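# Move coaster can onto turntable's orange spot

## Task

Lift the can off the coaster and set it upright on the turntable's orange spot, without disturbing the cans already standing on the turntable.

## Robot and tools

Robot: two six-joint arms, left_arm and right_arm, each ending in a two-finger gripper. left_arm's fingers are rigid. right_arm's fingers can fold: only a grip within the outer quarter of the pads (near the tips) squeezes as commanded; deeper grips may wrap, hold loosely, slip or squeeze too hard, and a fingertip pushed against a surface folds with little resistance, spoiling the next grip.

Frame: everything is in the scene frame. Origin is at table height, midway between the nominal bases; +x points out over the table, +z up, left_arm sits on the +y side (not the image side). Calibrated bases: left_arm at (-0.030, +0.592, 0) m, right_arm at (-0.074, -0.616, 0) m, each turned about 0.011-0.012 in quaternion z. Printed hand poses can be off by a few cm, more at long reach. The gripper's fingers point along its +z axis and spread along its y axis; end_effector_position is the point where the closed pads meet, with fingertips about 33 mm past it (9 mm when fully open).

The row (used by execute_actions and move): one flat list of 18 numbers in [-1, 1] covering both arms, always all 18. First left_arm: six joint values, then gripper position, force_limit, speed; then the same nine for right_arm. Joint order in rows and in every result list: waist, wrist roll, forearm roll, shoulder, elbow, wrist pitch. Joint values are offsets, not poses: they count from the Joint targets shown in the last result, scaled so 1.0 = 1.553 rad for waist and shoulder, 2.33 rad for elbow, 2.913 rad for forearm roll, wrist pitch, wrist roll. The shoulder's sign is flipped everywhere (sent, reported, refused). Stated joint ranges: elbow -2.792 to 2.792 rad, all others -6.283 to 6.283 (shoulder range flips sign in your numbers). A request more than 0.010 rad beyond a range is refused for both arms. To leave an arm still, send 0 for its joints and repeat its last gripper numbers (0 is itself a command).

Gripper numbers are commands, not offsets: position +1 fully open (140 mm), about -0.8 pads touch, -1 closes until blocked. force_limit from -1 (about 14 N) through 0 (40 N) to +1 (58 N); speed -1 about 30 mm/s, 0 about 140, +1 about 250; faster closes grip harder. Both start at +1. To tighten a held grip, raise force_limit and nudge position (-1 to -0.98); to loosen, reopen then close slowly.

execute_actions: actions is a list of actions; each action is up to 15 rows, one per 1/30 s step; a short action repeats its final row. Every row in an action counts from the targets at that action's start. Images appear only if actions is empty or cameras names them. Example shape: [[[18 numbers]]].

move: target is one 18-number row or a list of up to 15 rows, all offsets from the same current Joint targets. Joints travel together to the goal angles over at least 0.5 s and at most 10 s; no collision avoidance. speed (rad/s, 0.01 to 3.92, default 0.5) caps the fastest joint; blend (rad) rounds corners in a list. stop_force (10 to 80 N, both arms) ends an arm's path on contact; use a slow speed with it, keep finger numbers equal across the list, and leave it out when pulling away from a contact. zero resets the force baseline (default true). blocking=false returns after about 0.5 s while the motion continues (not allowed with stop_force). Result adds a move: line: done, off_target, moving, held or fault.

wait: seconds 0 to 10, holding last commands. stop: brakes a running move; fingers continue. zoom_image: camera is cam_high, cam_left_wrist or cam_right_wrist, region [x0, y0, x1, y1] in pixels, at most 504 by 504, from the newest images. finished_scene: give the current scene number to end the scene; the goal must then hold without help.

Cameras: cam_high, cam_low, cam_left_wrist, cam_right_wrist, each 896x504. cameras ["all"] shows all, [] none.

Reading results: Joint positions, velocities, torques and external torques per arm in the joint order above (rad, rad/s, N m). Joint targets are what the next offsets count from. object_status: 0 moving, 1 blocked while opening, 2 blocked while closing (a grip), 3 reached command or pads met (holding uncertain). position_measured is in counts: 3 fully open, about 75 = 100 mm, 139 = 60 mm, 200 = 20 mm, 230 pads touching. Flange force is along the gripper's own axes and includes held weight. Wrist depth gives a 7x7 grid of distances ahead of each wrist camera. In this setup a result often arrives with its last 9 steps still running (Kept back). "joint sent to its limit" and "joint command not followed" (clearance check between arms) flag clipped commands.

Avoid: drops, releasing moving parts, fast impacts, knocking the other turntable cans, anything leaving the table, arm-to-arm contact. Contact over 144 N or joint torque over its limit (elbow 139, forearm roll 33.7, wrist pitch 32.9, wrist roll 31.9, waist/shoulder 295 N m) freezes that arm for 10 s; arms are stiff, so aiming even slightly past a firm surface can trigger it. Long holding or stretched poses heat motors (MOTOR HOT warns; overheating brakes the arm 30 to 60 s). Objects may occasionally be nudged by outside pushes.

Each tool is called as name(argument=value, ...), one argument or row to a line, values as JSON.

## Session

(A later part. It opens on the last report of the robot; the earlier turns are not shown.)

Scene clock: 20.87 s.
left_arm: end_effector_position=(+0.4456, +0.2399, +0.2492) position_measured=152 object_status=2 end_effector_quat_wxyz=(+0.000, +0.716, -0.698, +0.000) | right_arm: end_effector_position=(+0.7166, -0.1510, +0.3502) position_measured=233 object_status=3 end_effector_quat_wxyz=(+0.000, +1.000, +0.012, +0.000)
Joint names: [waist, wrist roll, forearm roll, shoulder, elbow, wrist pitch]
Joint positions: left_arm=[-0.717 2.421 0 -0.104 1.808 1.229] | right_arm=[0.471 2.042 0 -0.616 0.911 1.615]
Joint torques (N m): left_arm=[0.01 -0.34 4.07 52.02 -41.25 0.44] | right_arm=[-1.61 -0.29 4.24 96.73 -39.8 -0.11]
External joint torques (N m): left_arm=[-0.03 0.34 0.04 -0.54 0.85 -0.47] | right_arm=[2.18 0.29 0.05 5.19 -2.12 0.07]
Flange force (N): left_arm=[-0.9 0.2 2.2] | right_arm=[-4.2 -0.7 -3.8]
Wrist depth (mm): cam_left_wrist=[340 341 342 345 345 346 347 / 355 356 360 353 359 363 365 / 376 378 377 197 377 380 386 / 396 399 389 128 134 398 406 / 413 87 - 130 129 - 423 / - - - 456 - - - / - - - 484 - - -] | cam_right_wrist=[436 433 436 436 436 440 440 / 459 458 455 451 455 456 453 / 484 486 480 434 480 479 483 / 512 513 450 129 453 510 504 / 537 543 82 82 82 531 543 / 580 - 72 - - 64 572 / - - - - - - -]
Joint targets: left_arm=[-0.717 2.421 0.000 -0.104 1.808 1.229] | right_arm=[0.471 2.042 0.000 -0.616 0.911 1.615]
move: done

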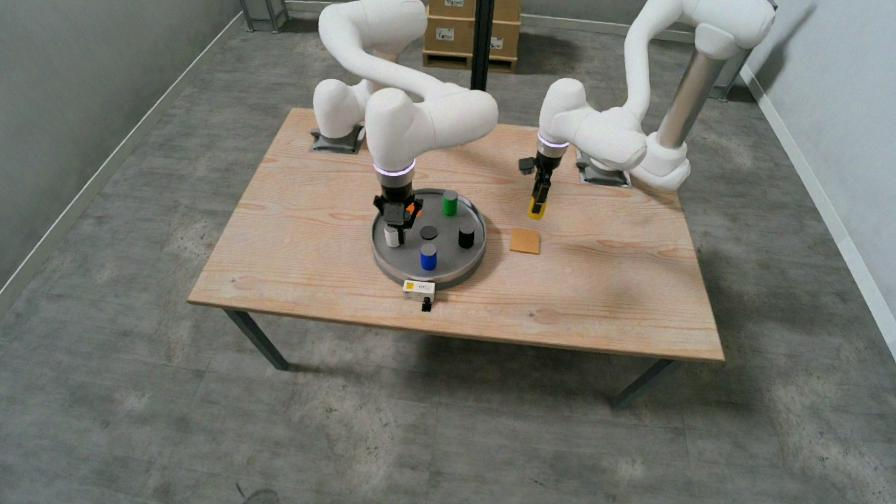

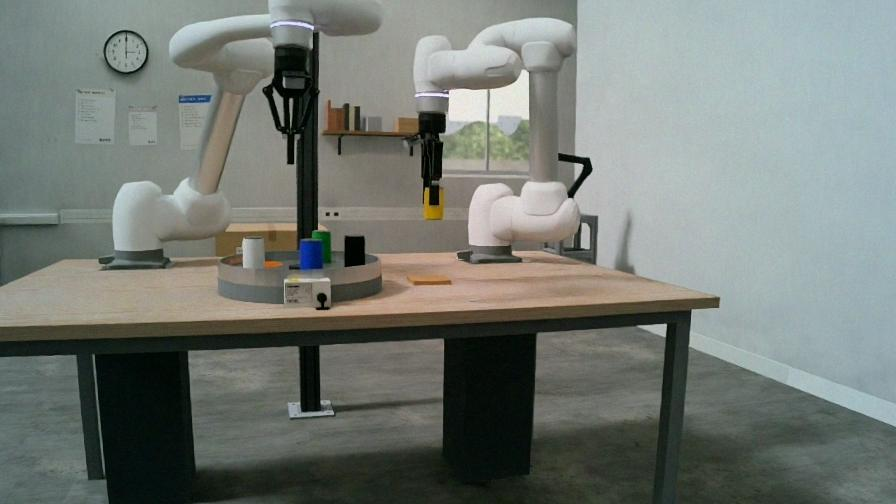

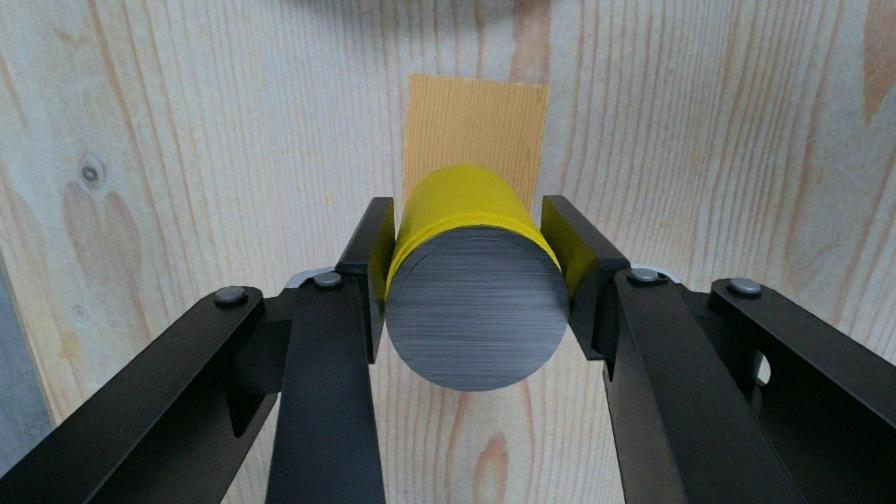

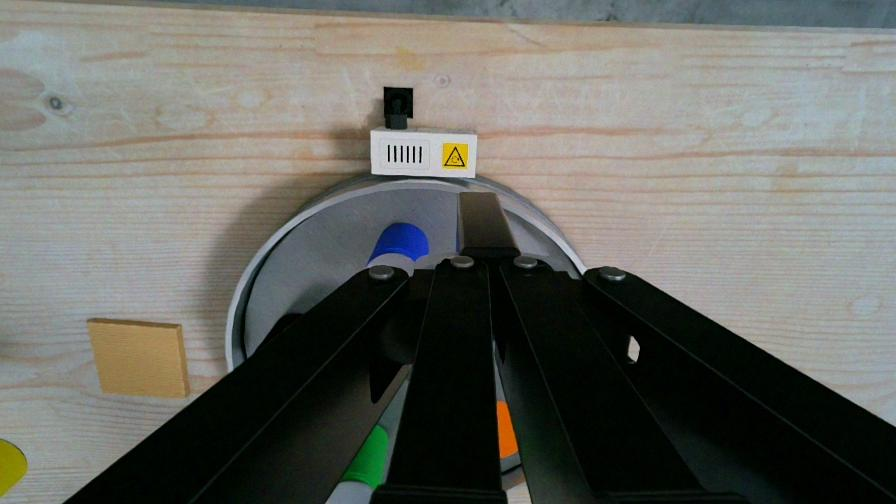

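move(
  target=[
    [0,0,0,0,0,0,-1,-0.1,-1,-0.2389,0,0,0.7186,0.3674,0,-1,0,0],
    [-0.1745,0.4473,0,-0.1646,-0.1782,0.0548,-1,-0.1,-1,-0.2389,0,0,0.7186,0.3674,0,-1,0,0],
  ],
  speed=[1.2,0.8],
  blend=[0.3,0],
  cameras=["cam_high","cam_low","cam_left_wrist"],
)

wait(
  seconds=0.9,
  cameras=["cam_high","cam_left_wrist"],
)

wait(
  seconds=0.9,
  cameras=["cam_high","cam_left_wrist"],
)

wait(
  seconds=1.8,
  cameras=["cam_high","cam_left_wrist"],
)

wait(
  seconds=1.8,
  cameras=["cam_high","cam_left_wrist"],
)

wait(
  seconds=1.8,
  cameras=["cam_high","cam_left_wrist"],
)

Scene clock: 28.23 s.
left_arm: end_effector_position=(+0.4345, -0.0203, +0.2991) position_measured=152 object_status=2 end_effector_quat_wxyz=(+0.000, -0.011, +1.000, +0.000) | right_arm: end_effector_position=(+0.2409, -0.5424, +0.5423) position_measured=233 object_status=3 end_effector_quat_wxyz=(-0.038, +0.977, -0.172, +0.124)
Joint names: [waist, wrist roll, forearm roll, shoulder, elbow, wrist pitch]
Joint positions: left_arm=[-0.988 3.724 0 -0.36 1.393 1.389] | right_arm=[0.1 2.042 0 0.5 1.767 1.615]
Joint torques (N m): left_arm=[-0.42 -0.32 4.23 79.58 -43.44 0.45] | right_arm=[-1.92 -0.32 4.03 -9.67 -38.79 -0.85]
External joint torques (N m): left_arm=[0.54 0.32 0.05 -0.52 1.41 -0.43] | right_arm=[1.83 0.31 0.06 0.61 -2.1 0.09]
Flange force (N): left_arm=[0.6 2.7 2.9] | right_arm=[-2.8 -8.7 -4.0]
Wrist depth (mm): cam_left_wrist=[319 332 340 339 381 389 391 / 343 352 356 357 368 402 404 / 372 374 372 197 376 424 433 / 394 392 386 127 133 449 459 / 470 87 - 131 130 - 474 / - - - 447 - - - / - - - 539 - - -] | cam_right_wrist=[712 642 663 647 625 612 1263 / 669 649 674 665 640 624 1291 / 678 669 684 671 652 628 1319 / 764 674 704 121 661 649 1334 / 795 757 82 82 82 652 1349 / 803 - 72 - - 64 1372 / - - - - - - -]
Joint targets: left_arm=[-0.988 3.724 0.000 -0.360 1.393 1.389] | right_arm=[0.100 2.042 0.000 0.500 1.767 1.615]
move: done
Images, in order (width x height): cam_high 896x504, cam_low 896x504, cam_left_wrist 896x504.

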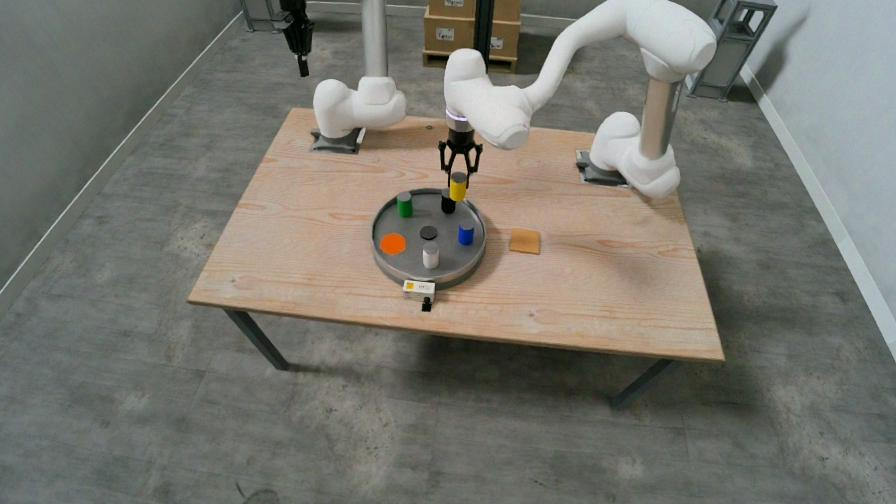

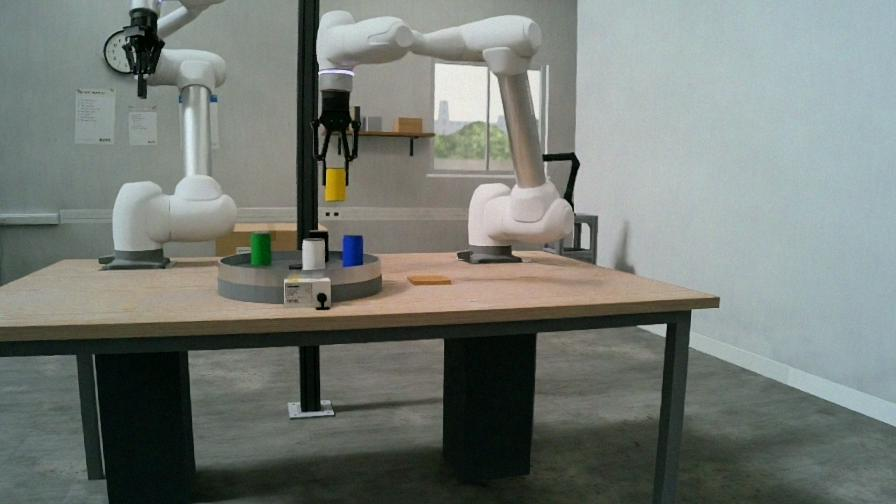

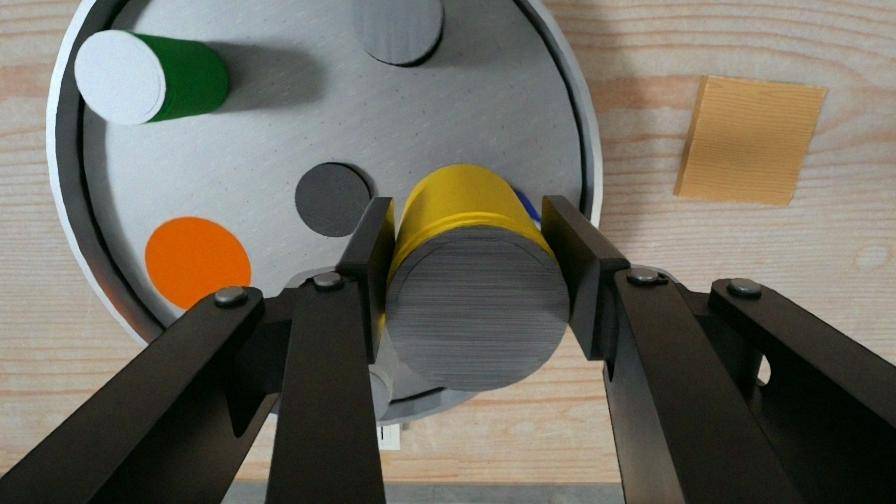

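Scene clock: 29.13 s.
left_arm: end_effector_position=(+0.4345, -0.0203, +0.2991) position_measured=152 object_status=2 end_effector_quat_wxyz=(+0.000, -0.011, +1.000, +0.000) | right_arm: end_effector_position=(+0.2409, -0.5424, +0.5423) position_measured=233 object_status=3 end_effector_quat_wxyz=(-0.038, +0.977, -0.172, +0.124)
Joint names: [waist, wrist roll, forearm roll, shoulder, elbow, wrist pitch]
Joint positions: left_arm=[-0.988 3.724 0 -0.36 1.393 1.389] | right_arm=[0.1 2.042 0 0.5 1.767 1.615]
Joint torques (N m): left_arm=[-0.76 -0.35 4.27 79.5 -43.26 0.4] | right_arm=[-1.94 -0.28 4.02 -10.18 -38.64 -0.74]
External joint torques (N m): left_arm=[0.83 0.35 0.03 0.21 1 -0.37] | right_arm=[1.95 0.27 0.09 1.33 -2.38 -0.02]
Flange force (N): left_arm=[0.4 3.1 2.0] | right_arm=[-3.5 -8.5 -4.3]
Wrist depth (mm): cam_left_wrist=[339 339 339 341 380 387 392 / 356 352 357 359 367 404 406 / 372 378 372 189 377 423 432 / 398 393 386 128 133 450 457 / 472 87 - - 127 - 471 / - - - 509 - - - / - - - 541 - - -] | cam_right_wrist=[708 638 665 649 625 612 1291 / 661 652 674 659 640 625 1291 / 684 663 684 672 651 632 1341 / 764 680 710 121 663 649 1341 / 782 760 82 82 82 652 1349 / 811 - 72 - - 64 1372 / - - - - - - -]
Joint targets: left_arm=[-0.988 3.724 0.000 -0.360 1.393 1.389] | right_arm=[0.100 2.042 0.000 0.500 1.767 1.615]
Tool commands: left_gripper/position=-1.0 left_gripper/force_limit=-0.1 left_gripper/speed=-1.0 right_gripper/position=-1.0 right_gripper/force_limit=+0.0 right_gripper/speed=+0.0
wait: 0.90 s; at rest by 0.17 s
Images, in order (width x height): cam_high 896x504, cam_left_wrist 896x504.

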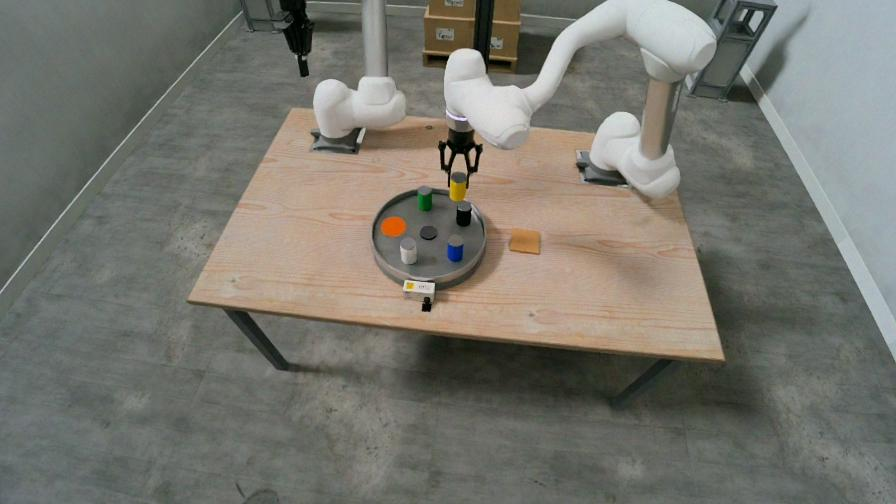

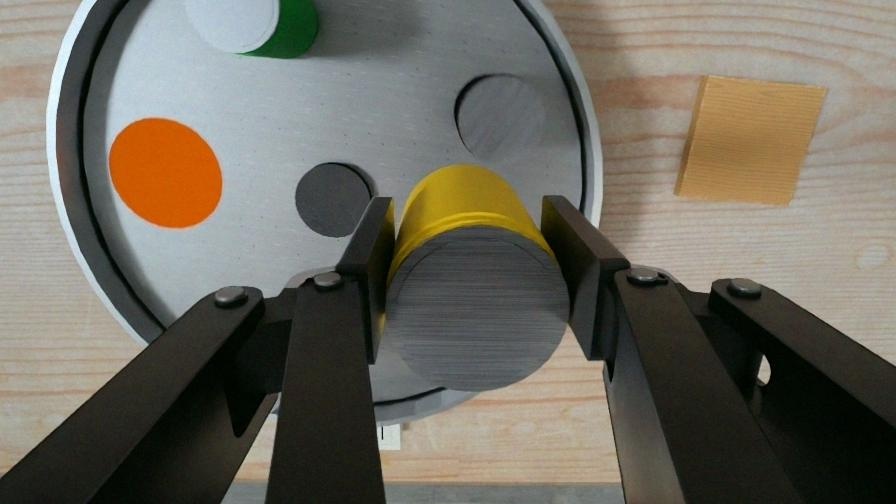

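Scene clock: 30.03 s.
left_arm: end_effector_position=(+0.4345, -0.0203, +0.2991) position_measured=152 object_status=2 end_effector_quat_wxyz=(+0.000, -0.011, +1.000, +0.000) | right_arm: end_effector_position=(+0.2409, -0.5424, +0.5423) position_measured=233 object_status=3 end_effector_quat_wxyz=(-0.038, +0.977, -0.172, +0.124)
Joint names: [waist, wrist roll, forearm roll, shoulder, elbow, wrist pitch]
Joint positions: left_arm=[-0.988 3.724 0 -0.36 1.393 1.389] | right_arm=[0.1 2.042 0 0.5 1.767 1.615]
Joint torques (N m): left_arm=[-0.07 -0.27 4.23 79.81 -43.25 0.43] | right_arm=[-1.9 -0.26 4.06 -9.08 -38.57 -0.71]
External joint torques (N m): left_arm=[0.22 0.27 0.08 -0.11 1.01 -0.41] | right_arm=[1.94 0.26 0.06 0.29 -2.51 -0.05]
Flange force (N): left_arm=[0.8 2.3 2.2] | right_arm=[-2.0 -9.5 -4.5]
Wrist depth (mm): cam_left_wrist=[339 343 338 337 381 391 391 / 355 368 356 358 366 401 404 / 370 375 372 197 376 424 433 / 396 385 388 127 134 449 456 / 472 87 - 131 127 - 474 / - - - 509 - - - / - - - 539 - - -] | cam_right_wrist=[654 633 674 644 633 614 1298 / 676 652 671 661 647 627 1263 / 680 671 684 674 656 630 1334 / 767 676 696 122 661 644 1341 / 782 755 82 82 82 645 1356 / 814 - 72 - - 64 1380 / - - - - - - -]
Joint targets: left_arm=[-0.988 3.724 0.000 -0.360 1.393 1.389] | right_arm=[0.100 2.042 0.000 0.500 1.767 1.615]
Tool commands: left_gripper/position=-1.0 left_gripper/force_limit=-0.1 left_gripper/speed=-1.0 right_gripper/position=-1.0 right_gripper/force_limit=+0.0 right_gripper/speed=+0.0
wait: 0.90 s; at rest by 0.17 s
Images, in order (width x height): cam_high 896x504, cam_left_wrist 896x504.

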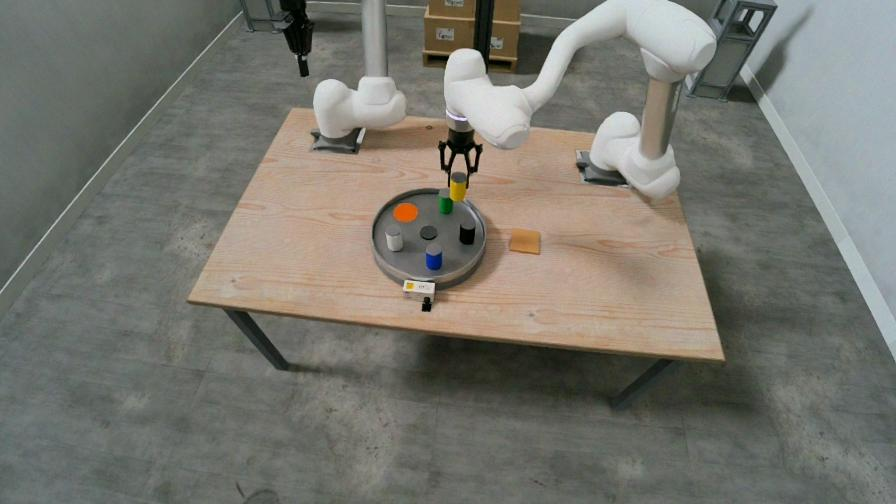

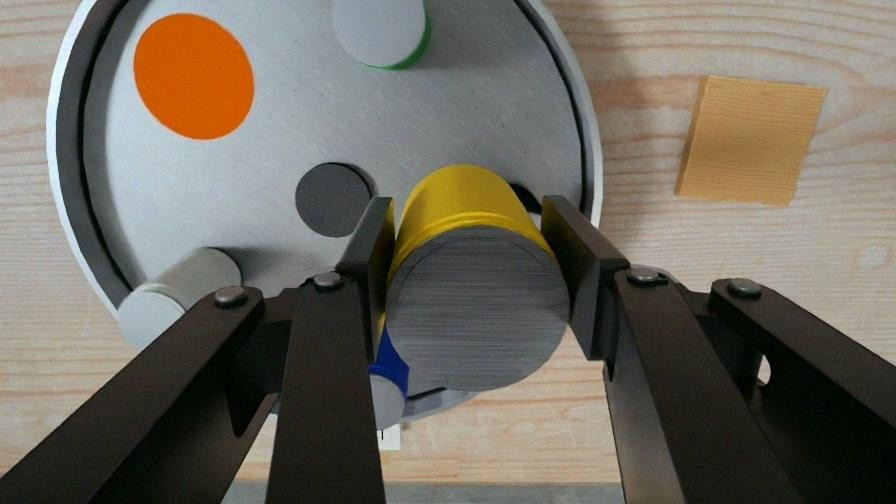

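Scene clock: 31.83 s.
left_arm: end_effector_position=(+0.4345, -0.0203, +0.2991) position_measured=152 object_status=2 end_effector_quat_wxyz=(+0.000, -0.011, +1.000, +0.000) | right_arm: end_effector_position=(+0.2409, -0.5424, +0.5423) position_measured=233 object_status=3 end_effector_quat_wxyz=(-0.038, +0.977, -0.172, +0.124)
Joint names: [waist, wrist roll, forearm roll, shoulder, elbow, wrist pitch]
Joint positions: left_arm=[-0.988 3.724 0 -0.36 1.393 1.389] | right_arm=[0.1 2.042 0 0.5 1.767 1.615]
Joint torques (N m): left_arm=[-0.32 -0.21 4.23 79.79 -43.39 0.37] | right_arm=[-1.85 -0.38 4.02 -10.22 -38.72 -0.78]
External joint torques (N m): left_arm=[0.27 0.21 0.08 0.3 1.01 -0.34] | right_arm=[1.81 0.37 0.09 1.22 -2.22 0.02]
Flange force (N): left_arm=[1.2 2.8 1.9] | right_arm=[-3.5 -8.4 -4.0]
Wrist depth (mm): cam_left_wrist=[338 337 340 338 380 389 390 / 276 312 357 359 366 403 406 / 372 374 372 196 379 425 430 / 396 391 388 127 132 452 457 / 470 87 - 131 129 - 476 / - - - 511 - - - / - - - 541 - - -] | cam_right_wrist=[651 635 665 649 630 614 1277 / 669 656 671 659 637 624 1291 / 674 667 682 667 649 633 1305 / 762 678 708 121 667 649 1356 / 787 762 82 82 82 649 1356 / 803 - 72 - - 64 1380 / - - - - - - -]
Joint targets: left_arm=[-0.988 3.724 0.000 -0.360 1.393 1.389] | right_arm=[0.100 2.042 0.000 0.500 1.767 1.615]
Tool commands: left_gripper/position=-1.0 left_gripper/force_limit=-0.1 left_gripper/speed=-1.0 right_gripper/position=-1.0 right_gripper/force_limit=+0.0 right_gripper/speed=+0.0
wait: 1.80 s; at rest by 0.17 s
Images, in order (width x height): cam_high 896x504, cam_left_wrist 896x504.

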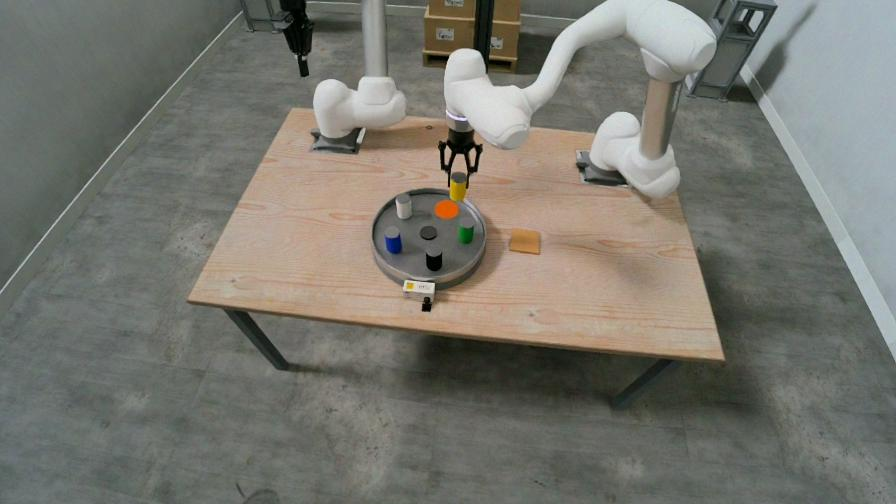

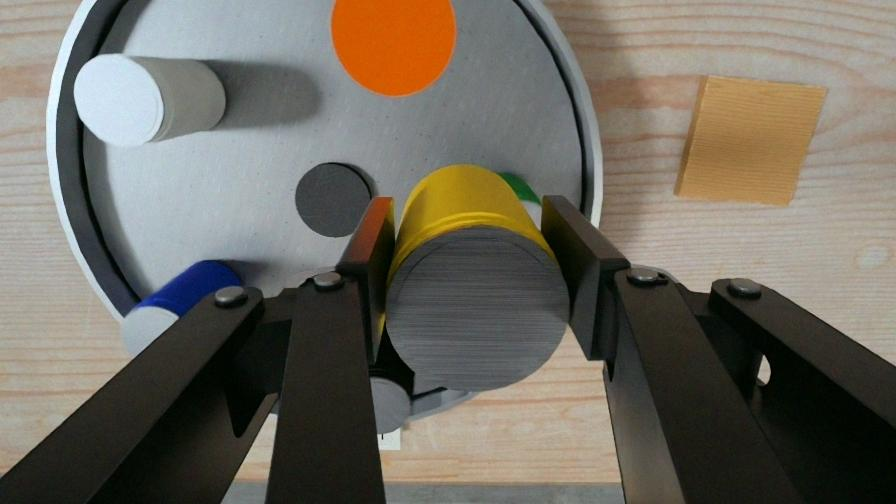

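Scene clock: 33.63 s.
left_arm: end_effector_position=(+0.4345, -0.0203, +0.2991) position_measured=152 object_status=2 end_effector_quat_wxyz=(+0.000, -0.011, +1.000, +0.000) | right_arm: end_effector_position=(+0.2409, -0.5424, +0.5423) position_measured=233 object_status=3 end_effector_quat_wxyz=(-0.038, +0.977, -0.172, +0.124)
Joint names: [waist, wrist roll, forearm roll, shoulder, elbow, wrist pitch]
Joint positions: left_arm=[-0.988 3.724 0 -0.36 1.393 1.389] | right_arm=[0.1 2.042 0 0.5 1.767 1.615]
Joint torques (N m): left_arm=[-0.33 -0.3 4.25 79.55 -43.41 0.38] | right_arm=[-1.41 -0.29 4.14 -9.53 -38.81 -0.74]
External joint torques (N m): left_arm=[0.25 0.3 0.06 0.42 1.04 -0.35] | right_arm=[1.34 0.28 -0.02 0.71 -2.29 -0.02]
Flange force (N): left_arm=[1.3 3.0 1.9] | right_arm=[-1.7 -6.9 -4.1]
Wrist depth (mm): cam_left_wrist=[336 338 333 341 383 391 389 / - 348 356 358 366 402 406 / 373 375 372 189 378 423 432 / 398 392 388 129 133 449 455 / 467 88 - - 127 - 475 / - - - 517 - - - / - - - 539 - - -] | cam_right_wrist=[708 635 667 654 630 611 1263 / 671 656 669 659 644 619 1298 / 686 665 684 671 652 638 1341 / 755 669 710 121 661 645 1380 / 790 767 82 82 82 647 1364 / 808 - 72 - - 64 1420 / - - - - - - -]
Joint targets: left_arm=[-0.988 3.724 0.000 -0.360 1.393 1.389] | right_arm=[0.100 2.042 0.000 0.500 1.767 1.615]
Tool commands: left_gripper/position=-1.0 left_gripper/force_limit=-0.1 left_gripper/speed=-1.0 right_gripper/position=-1.0 right_gripper/force_limit=+0.0 right_gripper/speed=+0.0
wait: 1.80 s; at rest by 0.17 s
Images, in order (width x height): cam_high 896x504, cam_left_wrist 896x504.

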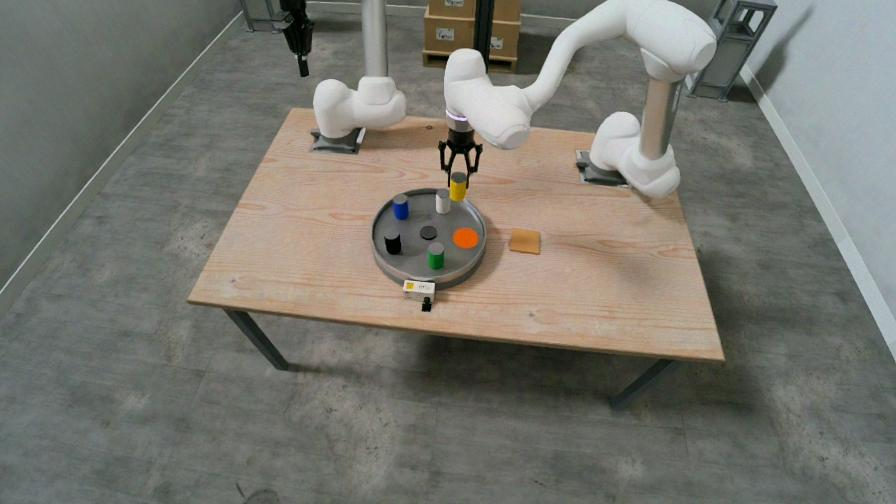

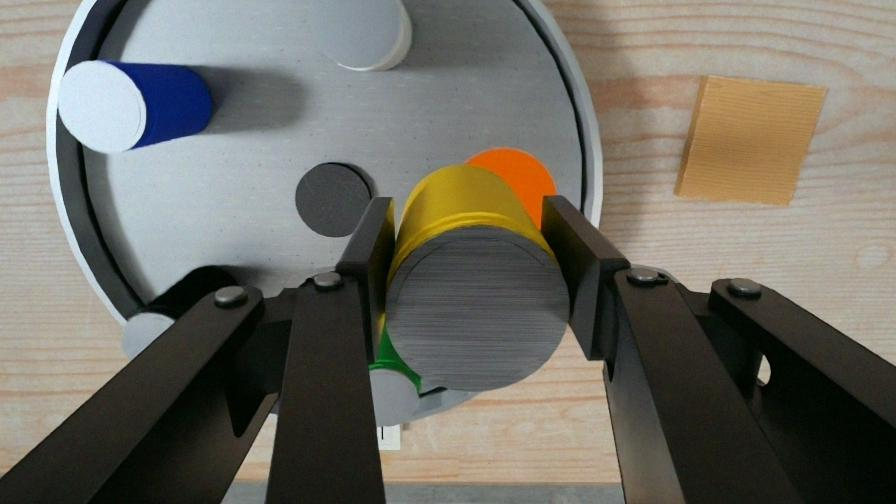

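Scene clock: 35.43 s.
left_arm: end_effector_position=(+0.4345, -0.0203, +0.2991) position_measured=152 object_status=2 end_effector_quat_wxyz=(+0.000, -0.011, +1.000, +0.000) | right_arm: end_effector_position=(+0.2409, -0.5424, +0.5423) position_measured=233 object_status=3 end_effector_quat_wxyz=(-0.038, +0.977, -0.172, +0.124)
Joint names: [waist, wrist roll, forearm roll, shoulder, elbow, wrist pitch]
Joint positions: left_arm=[-0.988 3.724 0 -0.36 1.393 1.389] | right_arm=[0.1 2.042 0 0.5 1.767 1.615]
Joint torques (N m): left_arm=[-0.53 -0.26 4.27 80.21 -43.52 0.4] | right_arm=[-1.7 -0.27 4.02 -9.82 -38.76 -0.72]
External joint torques (N m): left_arm=[0.35 0.26 0.02 -0.65 1.27 -0.38] | right_arm=[1.57 0.27 0.07 0.8 -2.18 -0.04]
Flange force (N): left_arm=[0.5 2.1 2.6] | right_arm=[-2.3 -7.4 -3.9]
Wrist depth (mm): cam_left_wrist=[335 336 337 341 383 389 385 / - 339 355 357 365 403 403 / 373 373 371 196 374 430 432 / 393 395 386 127 134 453 459 / 470 87 - 129 129 - 474 / - - - 510 - - - / - - - 541 - - -] | cam_right_wrist=[671 637 665 651 630 617 1270 / 674 651 663 663 635 619 1298 / 672 674 686 671 652 633 1319 / 769 669 712 121 663 651 1334 / 787 755 82 82 82 649 1364 / 803 - 72 - - 64 1380 / - - - - - - -]
Joint targets: left_arm=[-0.988 3.724 0.000 -0.360 1.393 1.389] | right_arm=[0.100 2.042 0.000 0.500 1.767 1.615]
Tool commands: left_gripper/position=-1.0 left_gripper/force_limit=-0.1 left_gripper/speed=-1.0 right_gripper/position=-1.0 right_gripper/force_limit=+0.0 right_gripper/speed=+0.0
wait: 1.80 s; at rest by 0.17 s
Images, in order (width x height): cam_high 896x504, cam_left_wrist 896x504.

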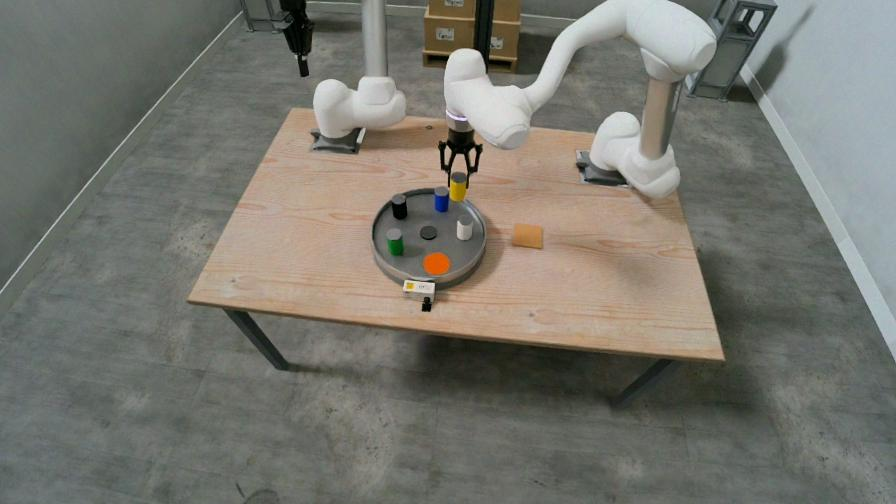

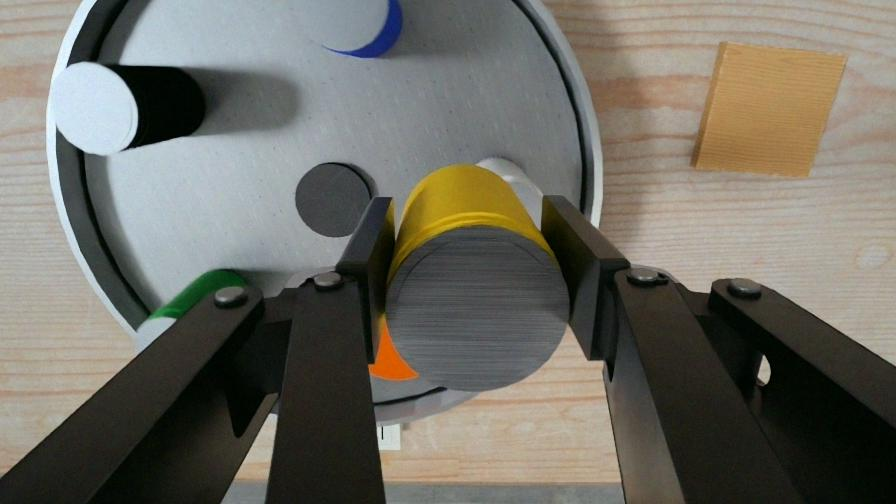

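move(
  target=[0.0317,0.0244,0,0.04095,-0.0012,0.0227,-1,-0.1,-1,0,0,0,0,0,0,-1,0,0],
)

move(
  target=[0,0,0,-0.04095,0.04833,-0.0605,-1,-0.1,-1,0,0,0,0,0,0,-1,0,0],
  speed=0.3,
  cameras=["cam_left_wrist"],
)

wait(
  seconds=0,
  cameras=["cam_left_wrist","cam_high"],
)

Scene clock: 40.97 s.
left_arm: end_effector_position=(+0.4448, +0.0284, +0.3484) position_measured=152 object_status=2 end_effector_quat_wxyz=(+0.000, +0.000, +1.000, +0.000) | right_arm: end_effector_position=(+0.2409, -0.5424, +0.5423) position_measured=233 object_status=3 end_effector_quat_wxyz=(-0.038, +0.977, -0.172, +0.124)
Joint names: [waist, wrist roll, forearm roll, shoulder, elbow, wrist pitch]
Joint positions: left_arm=[-0.939 3.795 0 -0.296 1.39 1.455] | right_arm=[0.1 2.042 0 0.5 1.767 1.615]
Joint torques (N m): left_arm=[-1.73 -0.36 4.25 72.9 -43.79 0.4] | right_arm=[-2.32 -0.33 4.09 -9.3 -38.57 -0.84]
External joint torques (N m): left_arm=[1.92 0.36 0.11 0.89 1.08 -0.38] | right_arm=[2.36 0.32 0.03 0.45 -2.55 0.07]
Flange force (N): left_arm=[0.1 4.9 2.2] | right_arm=[-3.1 -11.2 -4.8]
Wrist depth (mm): cam_left_wrist=[383 385 403 387 434 425 434 / 322 394 403 404 449 449 455 / 419 422 419 197 474 480 480 / 481 442 435 129 146 502 512 / 523 87 - - 127 - 527 / - - - 571 - - - / - - - 1550 - - -] | cam_right_wrist=[704 630 663 649 628 614 1270 / 671 647 665 667 638 632 1305 / 682 665 684 672 649 630 1312 / 757 686 706 121 661 640 1305 / 790 762 82 82 82 642 1356 / 811 - 72 - - 64 1364 / - - - - - - -]
Joint targets: left_arm=[-0.938 3.795 0.000 -0.296 1.390 1.455] | right_arm=[0.100 2.042 0.000 0.500 1.767 1.615]
move: done

Scene clock: 42.07 s.
left_arm: end_effector_position=(+0.4554, +0.0147, +0.2395) position_measured=152 object_status=2 end_effector_quat_wxyz=(+0.000, +0.000, +1.000, +0.000) | right_arm: end_effector_position=(+0.2409, -0.5424, +0.5423) position_measured=233 object_status=3 end_effector_quat_wxyz=(-0.038, +0.977, -0.172, +0.124)
Joint names: [waist, wrist roll, forearm roll, shoulder, elbow, wrist pitch]
Joint positions: left_arm=[-0.938 3.795 0 -0.36 1.503 1.279] | right_arm=[0.1 2.042 0 0.5 1.767 1.615]
Joint torques (N m): left_arm=[-0.28 -0.29 4.08 78.97 -42.11 0.34] | right_arm=[-1.4 -0.27 3.95 -8.99 -38.84 -0.81]
External joint torques (N m): left_arm=[0.56 0.29 0.13 -0.25 0.89 -0.32] | right_arm=[1.37 0.27 0.14 0.04 -2.05 0.06]
Flange force (N): left_arm=[0.2 2.0 1.7] | right_arm=[-1.0 -7.3 -3.9]
Wrist depth (mm): cam_left_wrist=[283 285 285 274 333 336 331 / 297 299 304 301 348 347 348 / 307 311 312 197 363 373 374 / 329 332 326 127 133 391 399 / 347 87 - 131 130 - 413 / - - - 355 - - - / - - - 463 - - -] | cam_right_wrist=[706 637 669 642 627 612 1284 / 669 654 671 667 638 627 1298 / 684 661 690 671 652 632 1291 / 769 686 710 121 659 645 1334 / 777 753 82 82 82 651 1334 / 803 - 72 - - 64 1380 / - - - - - - -]
Joint targets: left_arm=[-0.938 3.795 0.000 -0.360 1.503 1.279] | right_arm=[0.100 2.042 0.000 0.500 1.767 1.615]
move: done
Images, in order (width x height): cam_left_wrist 896x504.

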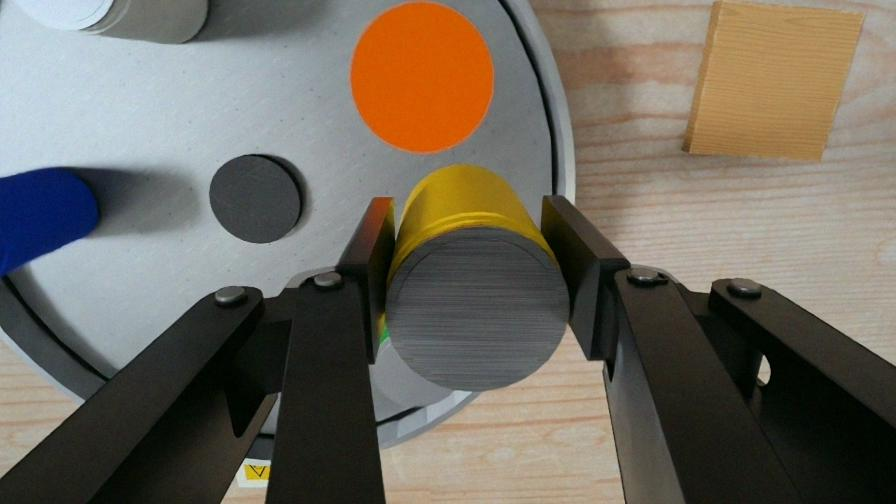

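Scene clock: 42.07 s.
left_arm: end_effector_position=(+0.4554, +0.0147, +0.2395) position_measured=152 object_status=2 end_effector_quat_wxyz=(+0.000, +0.000, +1.000, +0.000) | right_arm: end_effector_position=(+0.2409, -0.5424, +0.5423) position_measured=233 object_status=3 end_effector_quat_wxyz=(-0.038, +0.977, -0.172, +0.124)
Joint names: [waist, wrist roll, forearm roll, shoulder, elbow, wrist pitch]
Joint positions: left_arm=[-0.938 3.795 0 -0.36 1.503 1.279] | right_arm=[0.1 2.042 0 0.5 1.767 1.615]
Joint torques (N m): left_arm=[-0.28 -0.29 4.08 78.97 -42.11 0.34] | right_arm=[-1.4 -0.27 3.95 -8.99 -38.84 -0.81]
External joint torques (N m): left_arm=[0.56 0.29 0.13 -0.25 0.89 -0.32] | right_arm=[1.37 0.27 0.14 0.04 -2.05 0.06]
Flange force (N): left_arm=[0.2 2.0 1.7] | right_arm=[-1.0 -7.3 -3.9]
Wrist depth (mm): cam_left_wrist=[283 285 285 274 333 336 331 / 297 299 304 301 348 347 348 / 307 311 312 197 363 373 374 / 329 332 326 127 133 391 399 / 347 87 - 131 130 - 413 / - - - 355 - - - / - - - 463 - - -] | cam_right_wrist=[706 637 669 642 627 612 1284 / 669 654 671 667 638 627 1298 / 684 661 690 671 652 632 1291 / 769 686 710 121 659 645 1334 / 777 753 82 82 82 651 1334 / 803 - 72 - - 64 1380 / - - - - - - -]
Joint targets: left_arm=[-0.938 3.795 0.000 -0.360 1.503 1.279] | right_arm=[0.100 2.042 0.000 0.500 1.767 1.615]
Tool commands: left_gripper/position=-1.0 left_gripper/force_limit=-0.1 left_gripper/speed=-1.0 right_gripper/position=-1.0 right_gripper/force_limit=+0.0 right_gripper/speed=+0.0
Images, in order (width x height): cam_high 896x504, cam_left_wrist 896x504.

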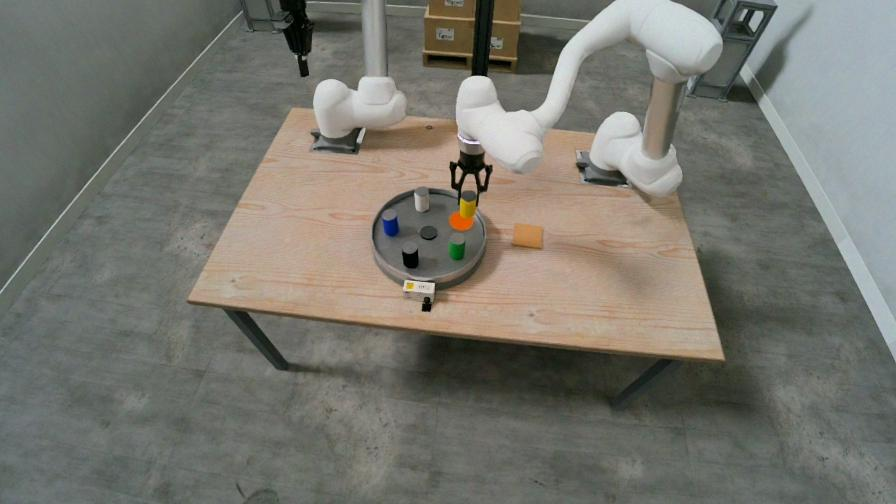

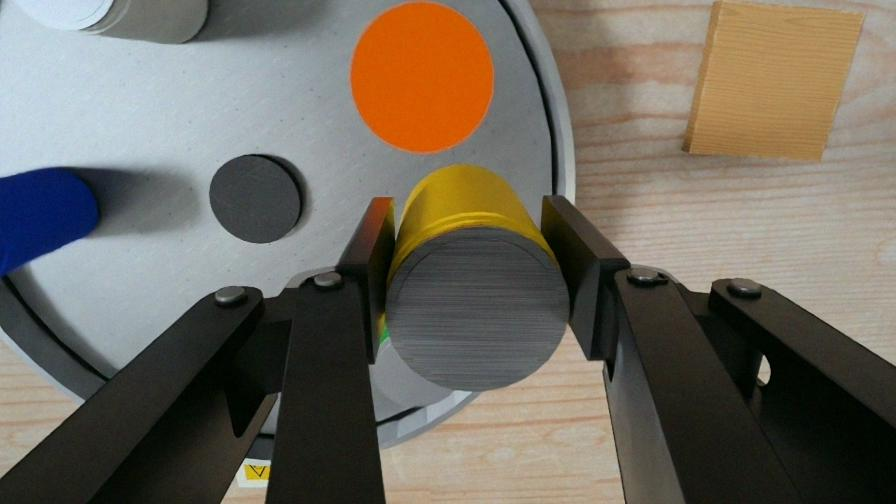

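wait(
  seconds=4.5,
)

Scene clock: 47.20 s.
left_arm: end_effector_position=(+0.4554, +0.0147, +0.2394) position_measured=152 object_status=2 end_effector_quat_wxyz=(+0.000, +0.000, +1.000, +0.000) | right_arm: end_effector_position=(+0.2409, -0.5424, +0.5423) position_measured=233 object_status=3 end_effector_quat_wxyz=(-0.038, +0.977, -0.172, +0.124)
Joint names: [waist, wrist roll, forearm roll, shoulder, elbow, wrist pitch]
Joint positions: left_arm=[-0.938 3.795 0 -0.36 1.503 1.279] | right_arm=[0.1 2.042 0 0.5 1.767 1.615]
Joint torques (N m): left_arm=[0.03 -0.27 4.2 78.45 -42.2 0.37] | right_arm=[-1.58 -0.34 4.04 -10.17 -38.97 -0.84]
External joint torques (N m): left_arm=[0.13 0.27 0 0.04 1.06 -0.34] | right_arm=[1.53 0.33 0.06 1.15 -1.88 0.08]
Flange force (N): left_arm=[1.2 2.3 1.8] | right_arm=[-3.2 -7.0 -3.5]
Wrist depth (mm): cam_left_wrist=[242 285 285 287 336 335 330 / 298 299 302 301 346 349 348 / 313 313 313 197 362 373 375 / 328 330 325 129 133 389 396 / 347 87 - 132 127 - 411 / - - - 375 - - - / - - - 465 - - -] | cam_right_wrist=[717 640 671 644 624 619 1257 / 678 651 676 659 642 620 1291 / 680 663 688 672 654 628 1334 / 772 674 710 122 659 651 1356 / 784 757 82 82 82 647 1380 / 808 - 72 - - 64 1404 / - - - - - - -]
Joint targets: left_arm=[-0.938 3.795 0.000 -0.360 1.503 1.279] | right_arm=[0.100 2.042 0.000 0.500 1.767 1.615]
Tool commands: left_gripper/position=-1.0 left_gripper/force_limit=-0.1 left_gripper/speed=-1.0 right_gripper/position=-1.0 right_gripper/force_limit=+0.0 right_gripper/speed=+0.0
wait: 4.50 s; at rest from the start

wait(
  seconds=3.42,
)

move(
  target=[
    [0,0,0,-0.04095,0.04833,-0.0605,-1,-0.1,-1,0,0,0,0,0,0,-1,0,0],
    [0,0,0,-0.04095,0.04833,-0.0605,0.6,-0.1,-0.5,0,0,0,0,0,0,-1,0,0],
    [0,0,0,0.015,-0.0165,0.021,0.6,-0.1,-0.5,0,0,0,0,0,0,-1,0,0],
  ],
  speed=[0.3,0.3,0.4],
  cameras=["cam_high","cam_low","cam_left_wrist"],
)

Scene clock: 51.00 s.
left_arm: end_effector_position=(+0.4554, +0.0147, +0.2394) position_measured=152 object_status=2 end_effector_quat_wxyz=(+0.000, +0.000, +1.000, +0.000) | right_arm: end_effector_position=(+0.2409, -0.5424, +0.5423) position_measured=233 object_status=3 end_effector_quat_wxyz=(-0.038, +0.977, -0.172, +0.124)
Joint names: [waist, wrist roll, forearm roll, shoulder, elbow, wrist pitch]
Joint positions: left_arm=[-0.938 3.795 0 -0.36 1.503 1.279] | right_arm=[0.1 2.042 0 0.5 1.767 1.615]
Joint torques (N m): left_arm=[-0.32 -0.25 4.18 78.76 -42.32 0.43] | right_arm=[-1.94 -0.22 3.93 -10 -38.6 -0.76]
External joint torques (N m): left_arm=[0.69 0.24 0.02 -0.22 1.15 -0.41] | right_arm=[1.96 0.21 0.2 1.19 -2.52 -0.01]
Flange force (N): left_arm=[0.6 2.6 2.2] | right_arm=[-3.1 -8.5 -4.6]
Wrist depth (mm): cam_left_wrist=[233 283 285 290 333 333 332 / 297 300 299 302 347 346 349 / 313 313 313 197 365 373 376 / 311 332 326 129 135 389 395 / 342 87 - - 127 - 411 / - - - 376 - - - / - - - 468 - - -] | cam_right_wrist=[708 638 667 647 625 616 1284 / 669 651 669 661 637 624 1270 / 684 658 686 671 651 633 1312 / 764 682 708 121 661 645 1356 / 782 743 82 82 82 645 1372 / 806 - 72 - - 64 1388 / - - - - - - -]
Joint targets: left_arm=[-0.938 3.795 0.000 -0.360 1.503 1.279] | right_arm=[0.100 2.042 0.000 0.500 1.767 1.615]
Tool commands: left_gripper/position=-1.0 left_gripper/force_limit=-0.1 left_gripper/speed=-1.0 right_gripper/position=-1.0 right_gripper/force_limit=+0.0 right_gripper/speed=+0.0
wait: 3.43 s; at rest from the start

Scene clock: 54.27 s.
left_arm: end_effector_position=(+0.4527, +0.0182, +0.2776) position_measured=53 object_status=3 end_effector_quat_wxyz=(+0.000, +0.000, +1.000, +0.000) | right_arm: end_effector_position=(+0.2409, -0.5424, +0.5423) position_measured=233 object_status=3 end_effector_quat_wxyz=(-0.038, +0.977, -0.172, +0.124)
Joint names: [waist, wrist roll, forearm roll, shoulder, elbow, wrist pitch]
Joint positions: left_arm=[-0.938 3.795 0 -0.337 1.465 1.34] | right_arm=[0.1 2.042 0 0.5 1.767 1.615]
Joint torques (N m): left_arm=[-0.37 -0.32 4.15 74.87 -42 0.72] | right_arm=[-1.56 -0.28 4.02 -9.96 -38.79 -0.74]
External joint torques (N m): left_arm=[0.48 0.31 0.09 1 0.45 -0.71] | right_arm=[1.58 0.27 0.07 0.91 -1.99 -0.02]
Flange force (N): left_arm=[1.1 2.9 1.4] | right_arm=[-2.7 -7.3 -3.6]
Wrist depth (mm): cam_left_wrist=[292 319 321 320 369 364 362 / 334 336 336 339 384 379 385 / 352 353 350 348 402 411 412 / 367 364 370 376 430 138 435 / - 97 371 396 456 111 - / - - 412 480 490 490 - / - - 519 515 520 521 -] | cam_right_wrist=[708 633 665 654 633 612 1284 / 665 656 674 663 638 624 1284 / 692 665 688 663 654 630 1334 / 760 669 706 121 652 649 1341 / 782 755 82 82 82 647 1349 / 808 - 72 - - 64 1380 / - - - - - - -]
Joint targets: left_arm=[-0.938 3.795 0.000 -0.336 1.465 1.340] | right_arm=[0.100 2.042 0.000 0.500 1.767 1.615]
move: done
Images, in order (width x height): cam_high 896x504, cam_low 896x504, cam_left_wrist 896x504.

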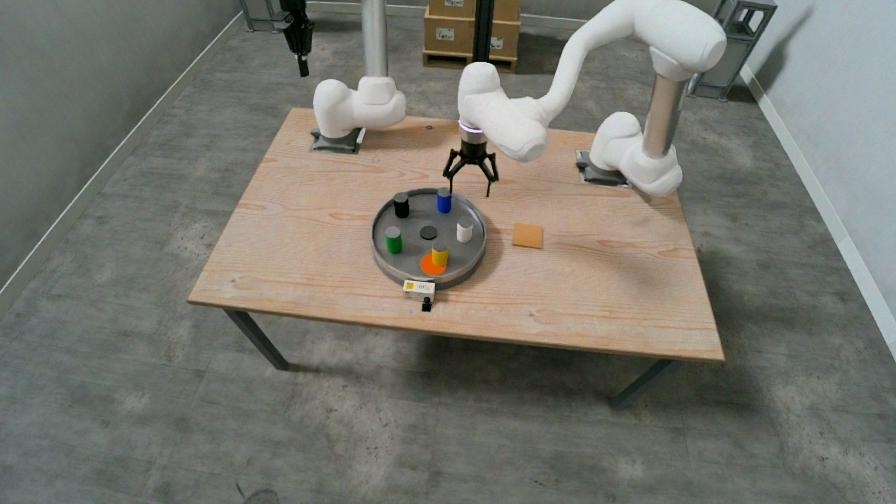

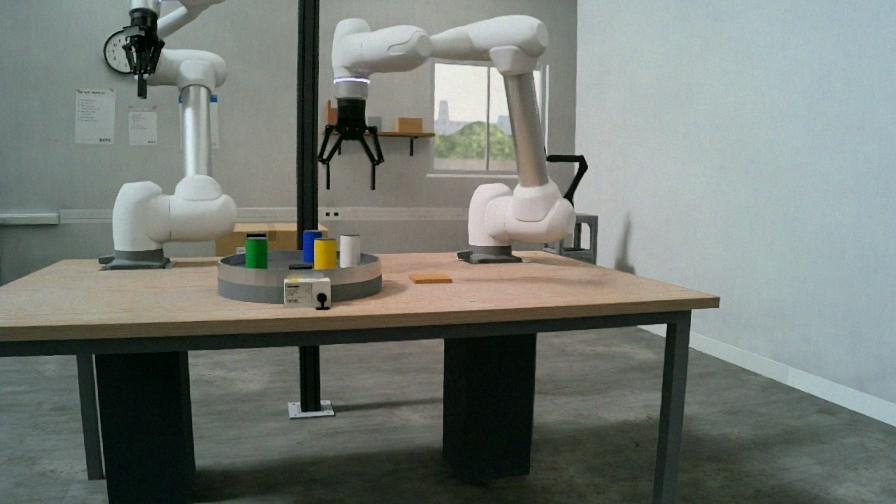

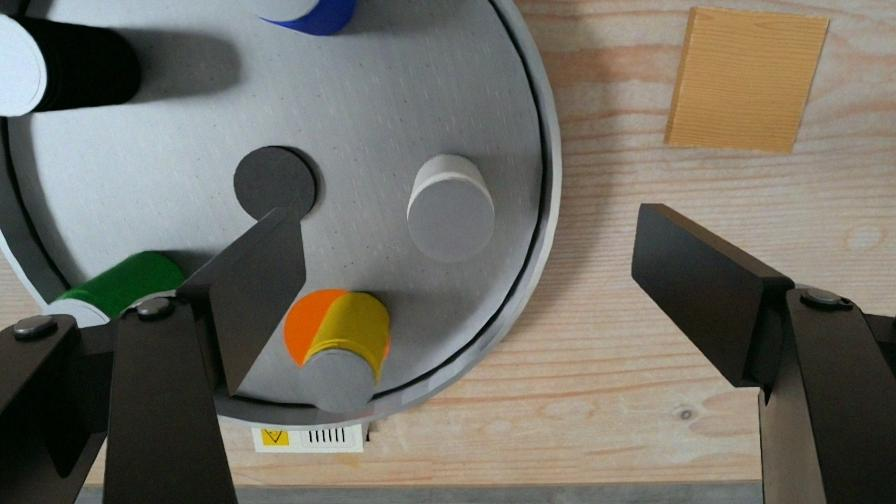

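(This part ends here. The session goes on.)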